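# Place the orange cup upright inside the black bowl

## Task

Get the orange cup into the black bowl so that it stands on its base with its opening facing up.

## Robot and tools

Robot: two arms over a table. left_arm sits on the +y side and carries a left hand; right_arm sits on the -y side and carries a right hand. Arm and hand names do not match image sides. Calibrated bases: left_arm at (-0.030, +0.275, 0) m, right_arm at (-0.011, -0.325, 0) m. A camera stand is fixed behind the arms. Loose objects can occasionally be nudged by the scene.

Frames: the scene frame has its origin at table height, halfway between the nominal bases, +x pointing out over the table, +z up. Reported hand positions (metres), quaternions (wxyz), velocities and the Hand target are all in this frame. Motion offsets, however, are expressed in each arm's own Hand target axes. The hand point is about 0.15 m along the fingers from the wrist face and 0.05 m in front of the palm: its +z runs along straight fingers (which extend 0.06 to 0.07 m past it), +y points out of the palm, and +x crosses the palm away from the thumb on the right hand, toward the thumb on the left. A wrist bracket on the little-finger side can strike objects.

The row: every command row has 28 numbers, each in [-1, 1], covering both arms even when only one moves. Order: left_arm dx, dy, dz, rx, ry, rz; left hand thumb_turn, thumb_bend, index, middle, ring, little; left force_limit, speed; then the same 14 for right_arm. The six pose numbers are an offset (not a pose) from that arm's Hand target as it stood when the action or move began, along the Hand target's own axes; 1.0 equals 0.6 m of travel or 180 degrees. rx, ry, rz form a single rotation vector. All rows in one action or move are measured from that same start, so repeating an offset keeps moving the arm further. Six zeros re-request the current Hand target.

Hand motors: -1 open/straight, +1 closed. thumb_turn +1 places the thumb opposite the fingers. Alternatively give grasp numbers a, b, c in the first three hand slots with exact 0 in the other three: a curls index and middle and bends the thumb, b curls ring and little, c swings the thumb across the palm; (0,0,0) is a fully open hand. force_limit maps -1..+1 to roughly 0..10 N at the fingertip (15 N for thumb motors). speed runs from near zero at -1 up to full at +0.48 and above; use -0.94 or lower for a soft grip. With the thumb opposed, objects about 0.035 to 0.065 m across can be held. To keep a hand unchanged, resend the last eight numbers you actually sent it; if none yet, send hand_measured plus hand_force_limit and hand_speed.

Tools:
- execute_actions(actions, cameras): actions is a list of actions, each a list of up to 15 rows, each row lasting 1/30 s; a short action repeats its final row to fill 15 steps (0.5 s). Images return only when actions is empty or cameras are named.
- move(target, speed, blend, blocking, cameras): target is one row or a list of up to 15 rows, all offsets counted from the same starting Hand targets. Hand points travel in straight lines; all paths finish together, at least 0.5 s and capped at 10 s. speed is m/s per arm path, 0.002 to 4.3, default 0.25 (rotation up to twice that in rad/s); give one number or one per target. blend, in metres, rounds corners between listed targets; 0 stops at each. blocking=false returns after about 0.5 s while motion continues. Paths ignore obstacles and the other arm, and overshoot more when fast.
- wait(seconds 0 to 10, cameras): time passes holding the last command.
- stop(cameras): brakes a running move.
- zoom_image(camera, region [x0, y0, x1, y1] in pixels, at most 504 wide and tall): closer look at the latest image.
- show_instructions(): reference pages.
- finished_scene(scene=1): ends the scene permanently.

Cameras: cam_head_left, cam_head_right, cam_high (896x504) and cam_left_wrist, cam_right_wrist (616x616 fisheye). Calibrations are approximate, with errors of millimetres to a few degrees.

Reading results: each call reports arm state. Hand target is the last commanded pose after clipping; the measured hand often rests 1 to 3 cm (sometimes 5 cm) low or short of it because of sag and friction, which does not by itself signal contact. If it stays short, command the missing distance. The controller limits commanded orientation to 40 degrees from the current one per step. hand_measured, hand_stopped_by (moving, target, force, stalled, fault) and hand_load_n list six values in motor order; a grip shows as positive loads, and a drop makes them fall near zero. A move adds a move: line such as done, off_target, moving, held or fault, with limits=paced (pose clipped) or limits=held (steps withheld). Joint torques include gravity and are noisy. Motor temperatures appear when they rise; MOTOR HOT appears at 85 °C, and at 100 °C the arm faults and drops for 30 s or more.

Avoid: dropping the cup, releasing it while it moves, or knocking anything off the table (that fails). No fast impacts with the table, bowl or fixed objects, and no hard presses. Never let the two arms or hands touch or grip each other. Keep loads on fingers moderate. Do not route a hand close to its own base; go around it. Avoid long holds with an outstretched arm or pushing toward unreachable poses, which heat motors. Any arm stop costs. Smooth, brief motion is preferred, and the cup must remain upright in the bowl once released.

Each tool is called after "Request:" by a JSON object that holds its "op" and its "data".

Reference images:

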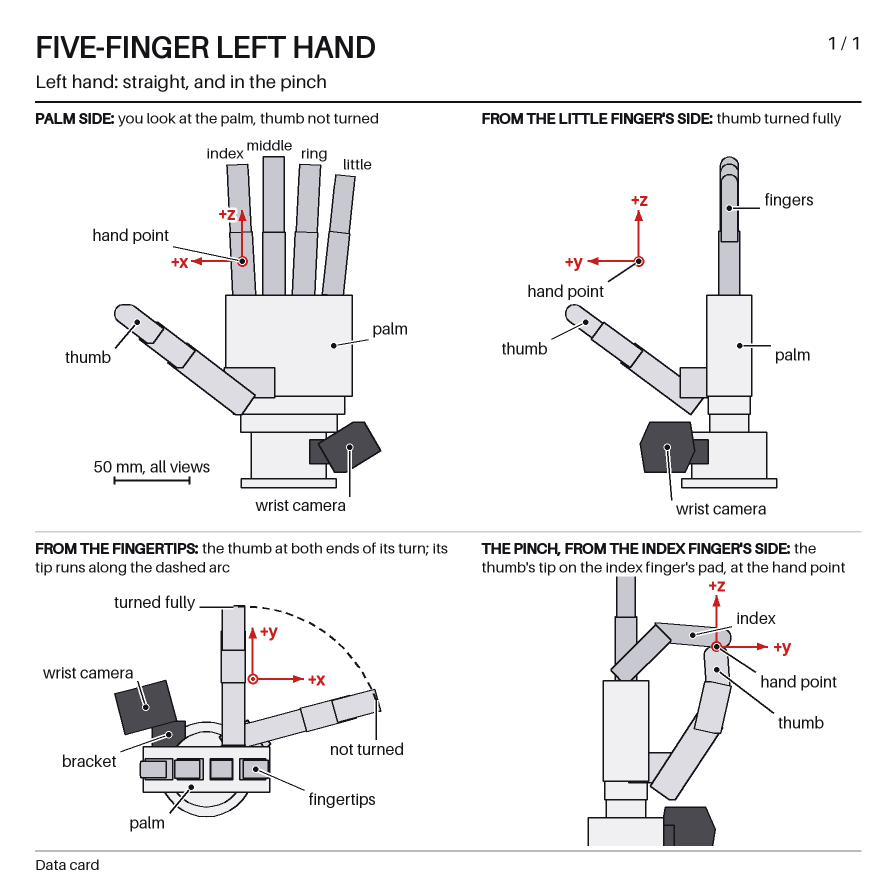

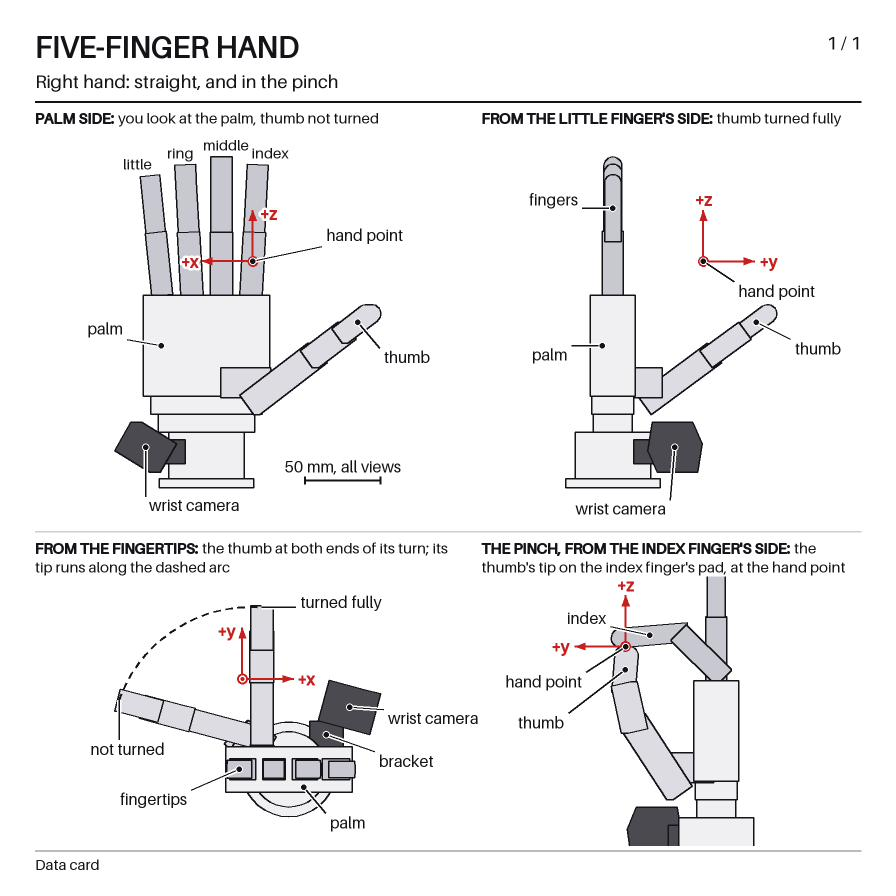

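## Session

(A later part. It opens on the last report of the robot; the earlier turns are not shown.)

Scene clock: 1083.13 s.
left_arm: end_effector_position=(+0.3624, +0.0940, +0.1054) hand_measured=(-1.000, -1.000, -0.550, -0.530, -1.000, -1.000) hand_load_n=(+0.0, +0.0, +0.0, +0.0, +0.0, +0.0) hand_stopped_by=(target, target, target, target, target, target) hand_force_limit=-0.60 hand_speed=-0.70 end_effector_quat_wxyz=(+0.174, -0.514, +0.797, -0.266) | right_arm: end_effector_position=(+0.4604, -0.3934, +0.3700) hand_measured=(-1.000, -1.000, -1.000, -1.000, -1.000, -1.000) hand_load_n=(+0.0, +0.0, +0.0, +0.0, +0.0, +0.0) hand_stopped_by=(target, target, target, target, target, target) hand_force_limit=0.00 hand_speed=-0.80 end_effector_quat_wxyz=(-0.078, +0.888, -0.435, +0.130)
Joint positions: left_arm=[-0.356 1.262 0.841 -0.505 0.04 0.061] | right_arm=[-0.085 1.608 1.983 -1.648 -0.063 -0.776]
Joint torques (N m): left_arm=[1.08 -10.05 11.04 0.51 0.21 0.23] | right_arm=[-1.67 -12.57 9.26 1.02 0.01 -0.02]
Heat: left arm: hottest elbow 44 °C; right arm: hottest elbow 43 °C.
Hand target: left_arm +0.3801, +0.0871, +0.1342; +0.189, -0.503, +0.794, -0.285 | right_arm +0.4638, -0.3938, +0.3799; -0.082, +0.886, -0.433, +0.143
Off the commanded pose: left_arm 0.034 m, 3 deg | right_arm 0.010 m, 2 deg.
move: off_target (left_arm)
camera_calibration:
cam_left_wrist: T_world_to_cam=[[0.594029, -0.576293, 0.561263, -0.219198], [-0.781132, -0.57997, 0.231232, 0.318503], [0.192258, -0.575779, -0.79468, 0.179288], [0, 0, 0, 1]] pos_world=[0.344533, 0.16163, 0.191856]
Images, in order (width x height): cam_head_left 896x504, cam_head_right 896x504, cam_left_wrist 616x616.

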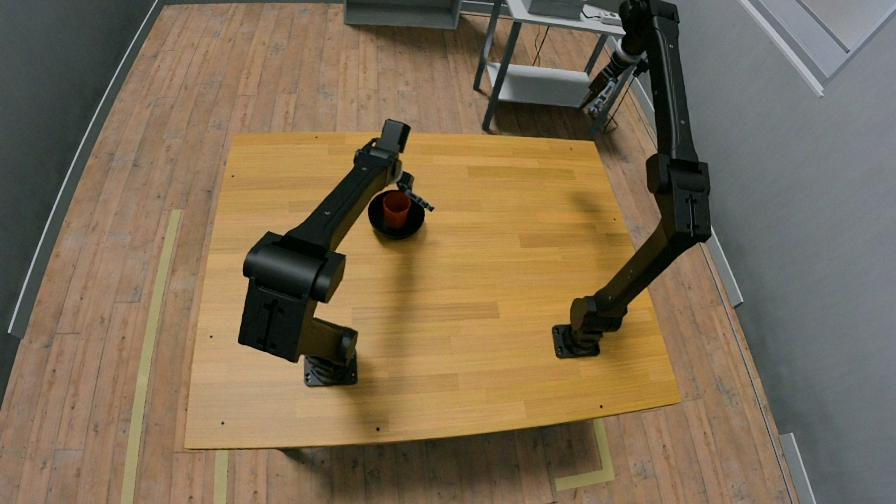

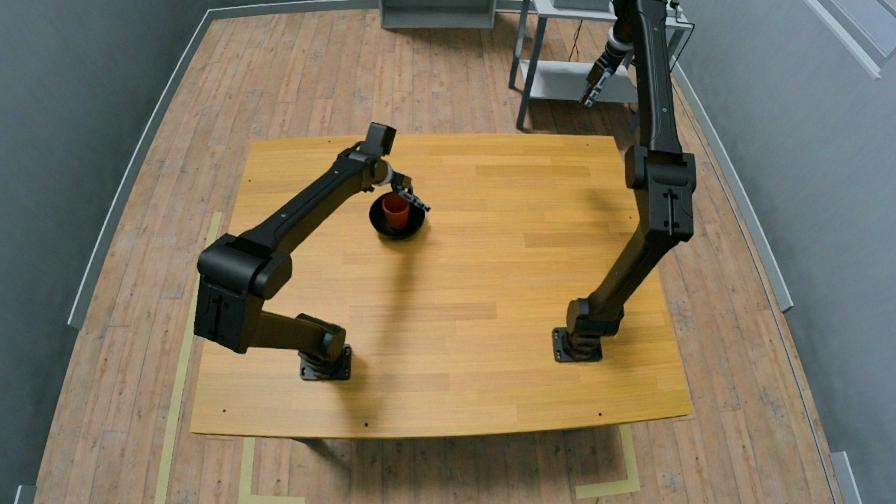

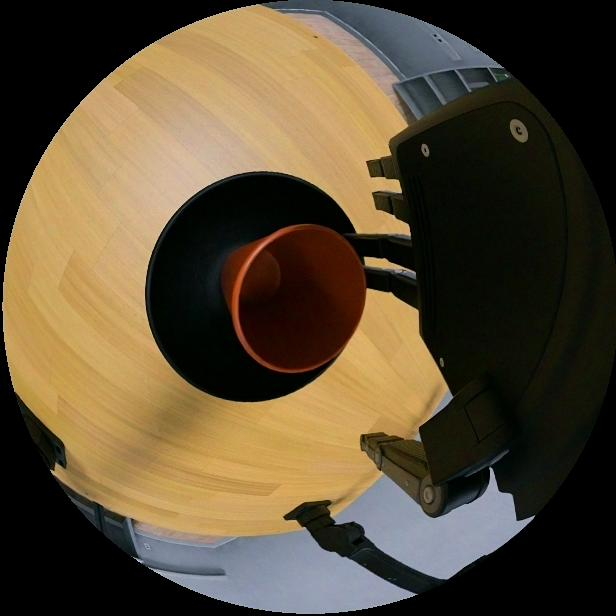

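Request:
{"op": "move", "data": {"target": [-0.0013,-0.0700,-0.0720,0,0,0,-1,-1,-0.55,-0.53,-1,-1,-0.6,-0.7,0,0,0,0,0,0,-1,-1,-1,-1,-1,-1,0.0,-0.8], "speed": 0.06, "cameras": ["all"]}}

Scene clock: 1119.60 s.
left_arm: end_effector_position=(+0.3698, +0.0913, +0.1648) hand_measured=(-1.000, -1.000, -0.550, -0.530, -1.000, -1.000) hand_load_n=(+0.0, +0.0, +0.0, +0.0, +0.0, +0.0) hand_stopped_by=(target, target, target, target, target, target) hand_force_limit=-0.60 hand_speed=-0.70 end_effector_quat_wxyz=(+0.175, -0.514, +0.797, -0.266) | right_arm: end_effector_position=(+0.4604, -0.3934, +0.3700) hand_measured=(-1.000, -1.000, -1.000, -1.000, -1.000, -1.000) hand_load_n=(+0.0, +0.0, -0.5, +0.0, +0.0, +0.0) hand_stopped_by=(target, target, target, target, target, target) hand_force_limit=0.00 hand_speed=-0.80 end_effector_quat_wxyz=(-0.078, +0.888, -0.435, +0.130)
Joint positions: left_arm=[-0.356 1.225 0.975 -0.674 0.04 0.061] | right_arm=[-0.085 1.608 1.983 -1.648 -0.063 -0.776]
Joint torques (N m): left_arm=[1.03 -9.76 11.59 0.59 0.19 0.22] | right_arm=[-1.38 -12.63 9.13 1.2 0.04 0.02]
Heat: left arm: hottest elbow 47 °C; right arm: hottest elbow 43 °C.
Hand target: left_arm +0.3841, +0.0852, +0.1944; +0.189, -0.503, +0.794, -0.285 | right_arm +0.4638, -0.3938, +0.3799; -0.082, +0.886, -0.433, +0.143
Off the commanded pose: left_arm 0.033 m, 3 deg | right_arm 0.010 m, 2 deg.
move: off_target (left_arm)
camera_calibration:
cam_left_wrist: T_world_to_cam=[[0.593208, -0.576023, 0.562407, -0.2583], [-0.781464, -0.579873, 0.230351, 0.30923], [0.193437, -0.576147, -0.794126, 0.223036], [0, 0, 0, 1]] pos_world=[0.351735, 0.159029, 0.251157]

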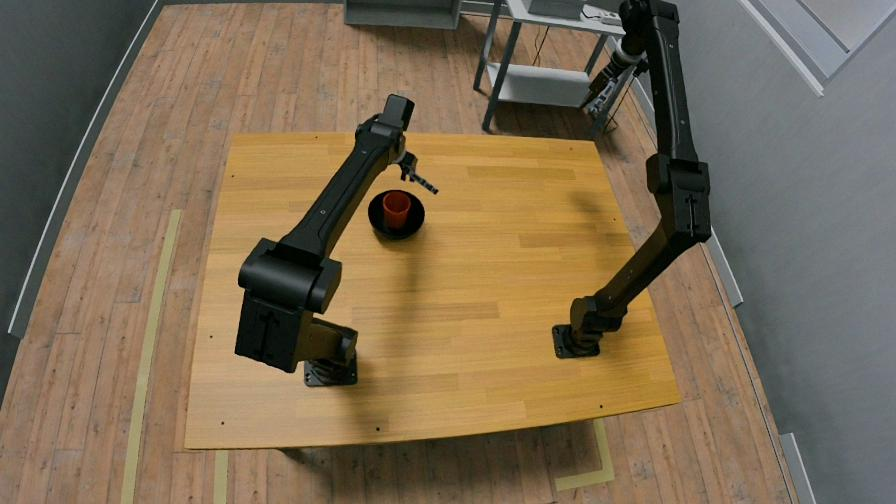

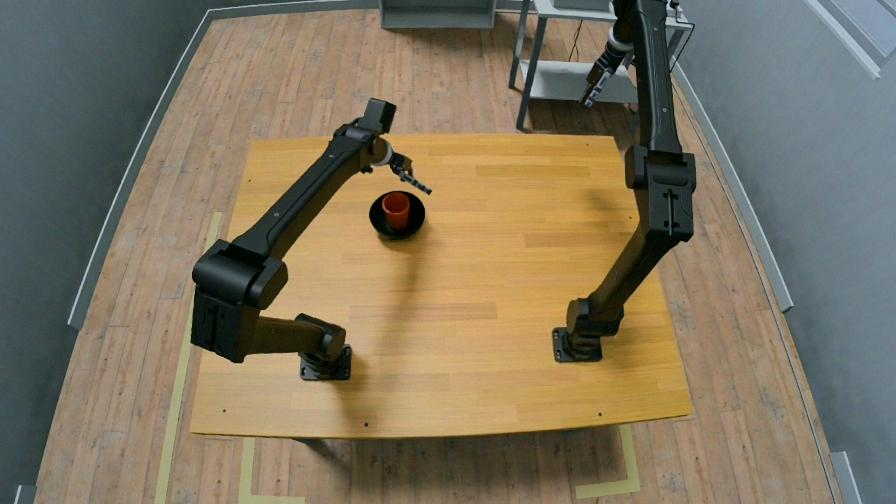

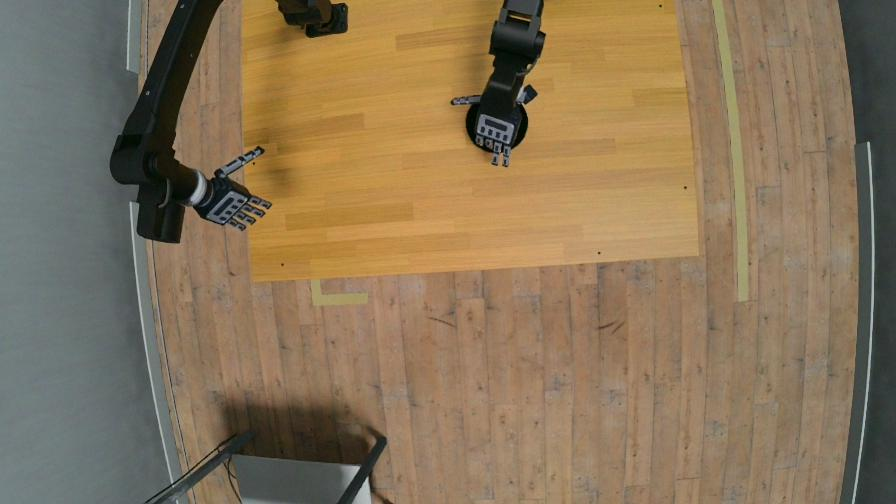

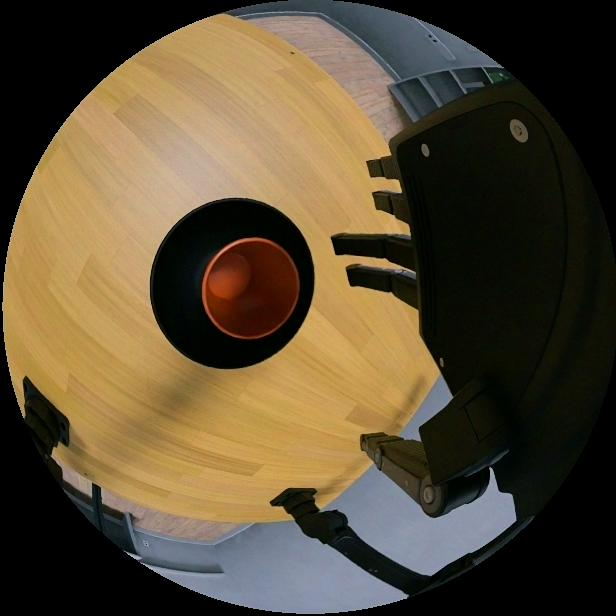

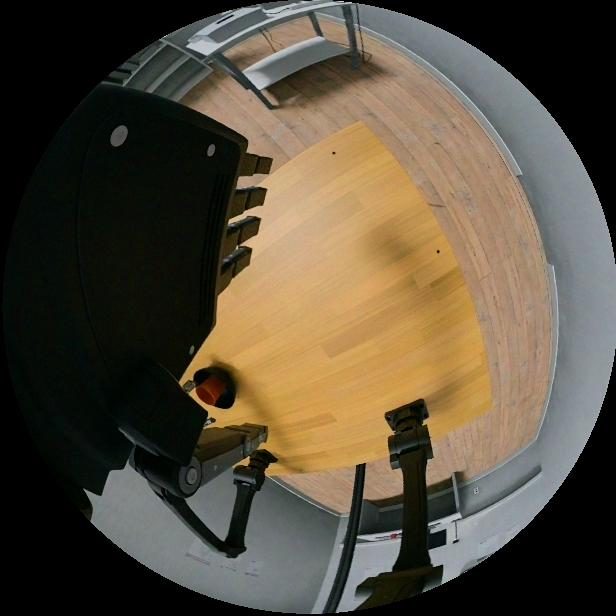

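Request:
{"op": "zoom_image", "data": {"camera": "cam_head_left", "region": [340, 150, 460, 260]}}

Request:
{"op": "zoom_image", "data": {"camera": "cam_head_right", "region": [340, 140, 460, 260]}}

Request:
{"op": "zoom_image", "data": {"camera": "cam_left_wrist", "region": [130, 170, 350, 390]}}

Scaled by 4.200 from the camera's 896x504 image, which has a finer 1280x720 frame.

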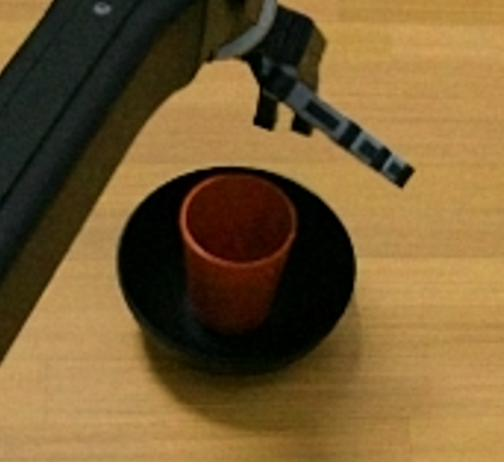

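Scaled by 4.200 from the camera's 896x504 image, which has a finer 1280x720 frame.

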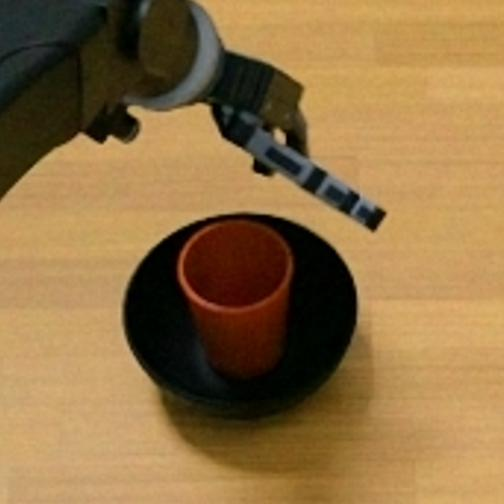

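Scaled by 2.291 from the camera's 616x616 image, which has a finer 880x880 frame.

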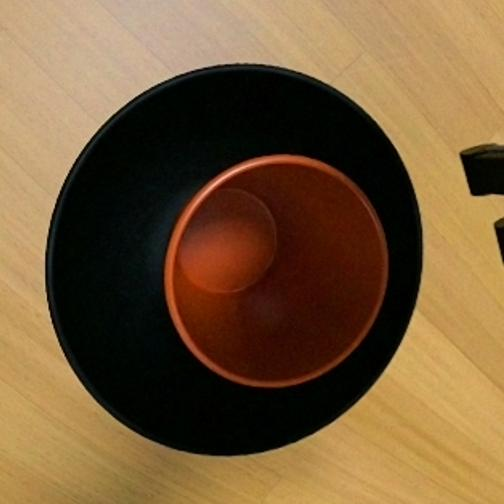

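Request:
{"op": "zoom_image", "data": {"camera": "cam_head_right", "region": [360, 180, 436, 250]}}

Request:
{"op": "zoom_image", "data": {"camera": "cam_head_left", "region": [360, 180, 436, 250]}}

Scaled by 6.632 from the camera's 896x504 image, which has a finer 1280x720 frame.

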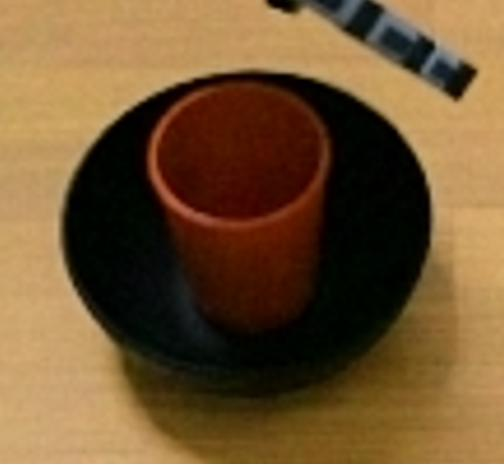

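Scaled by 6.632 from the camera's 896x504 image, which has a finer 1280x720 frame.

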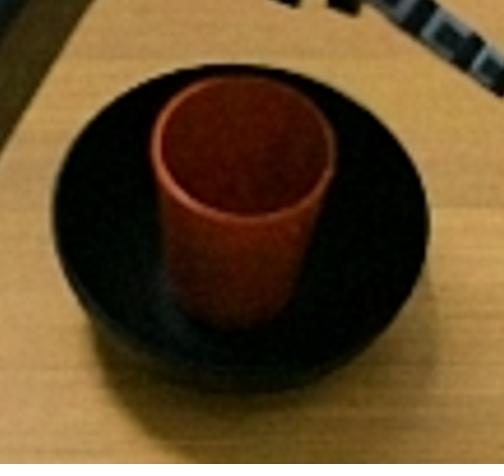

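Request:
{"op": "finished_scene", "data": {"scene": 1}}

The scene is finished: the task was done.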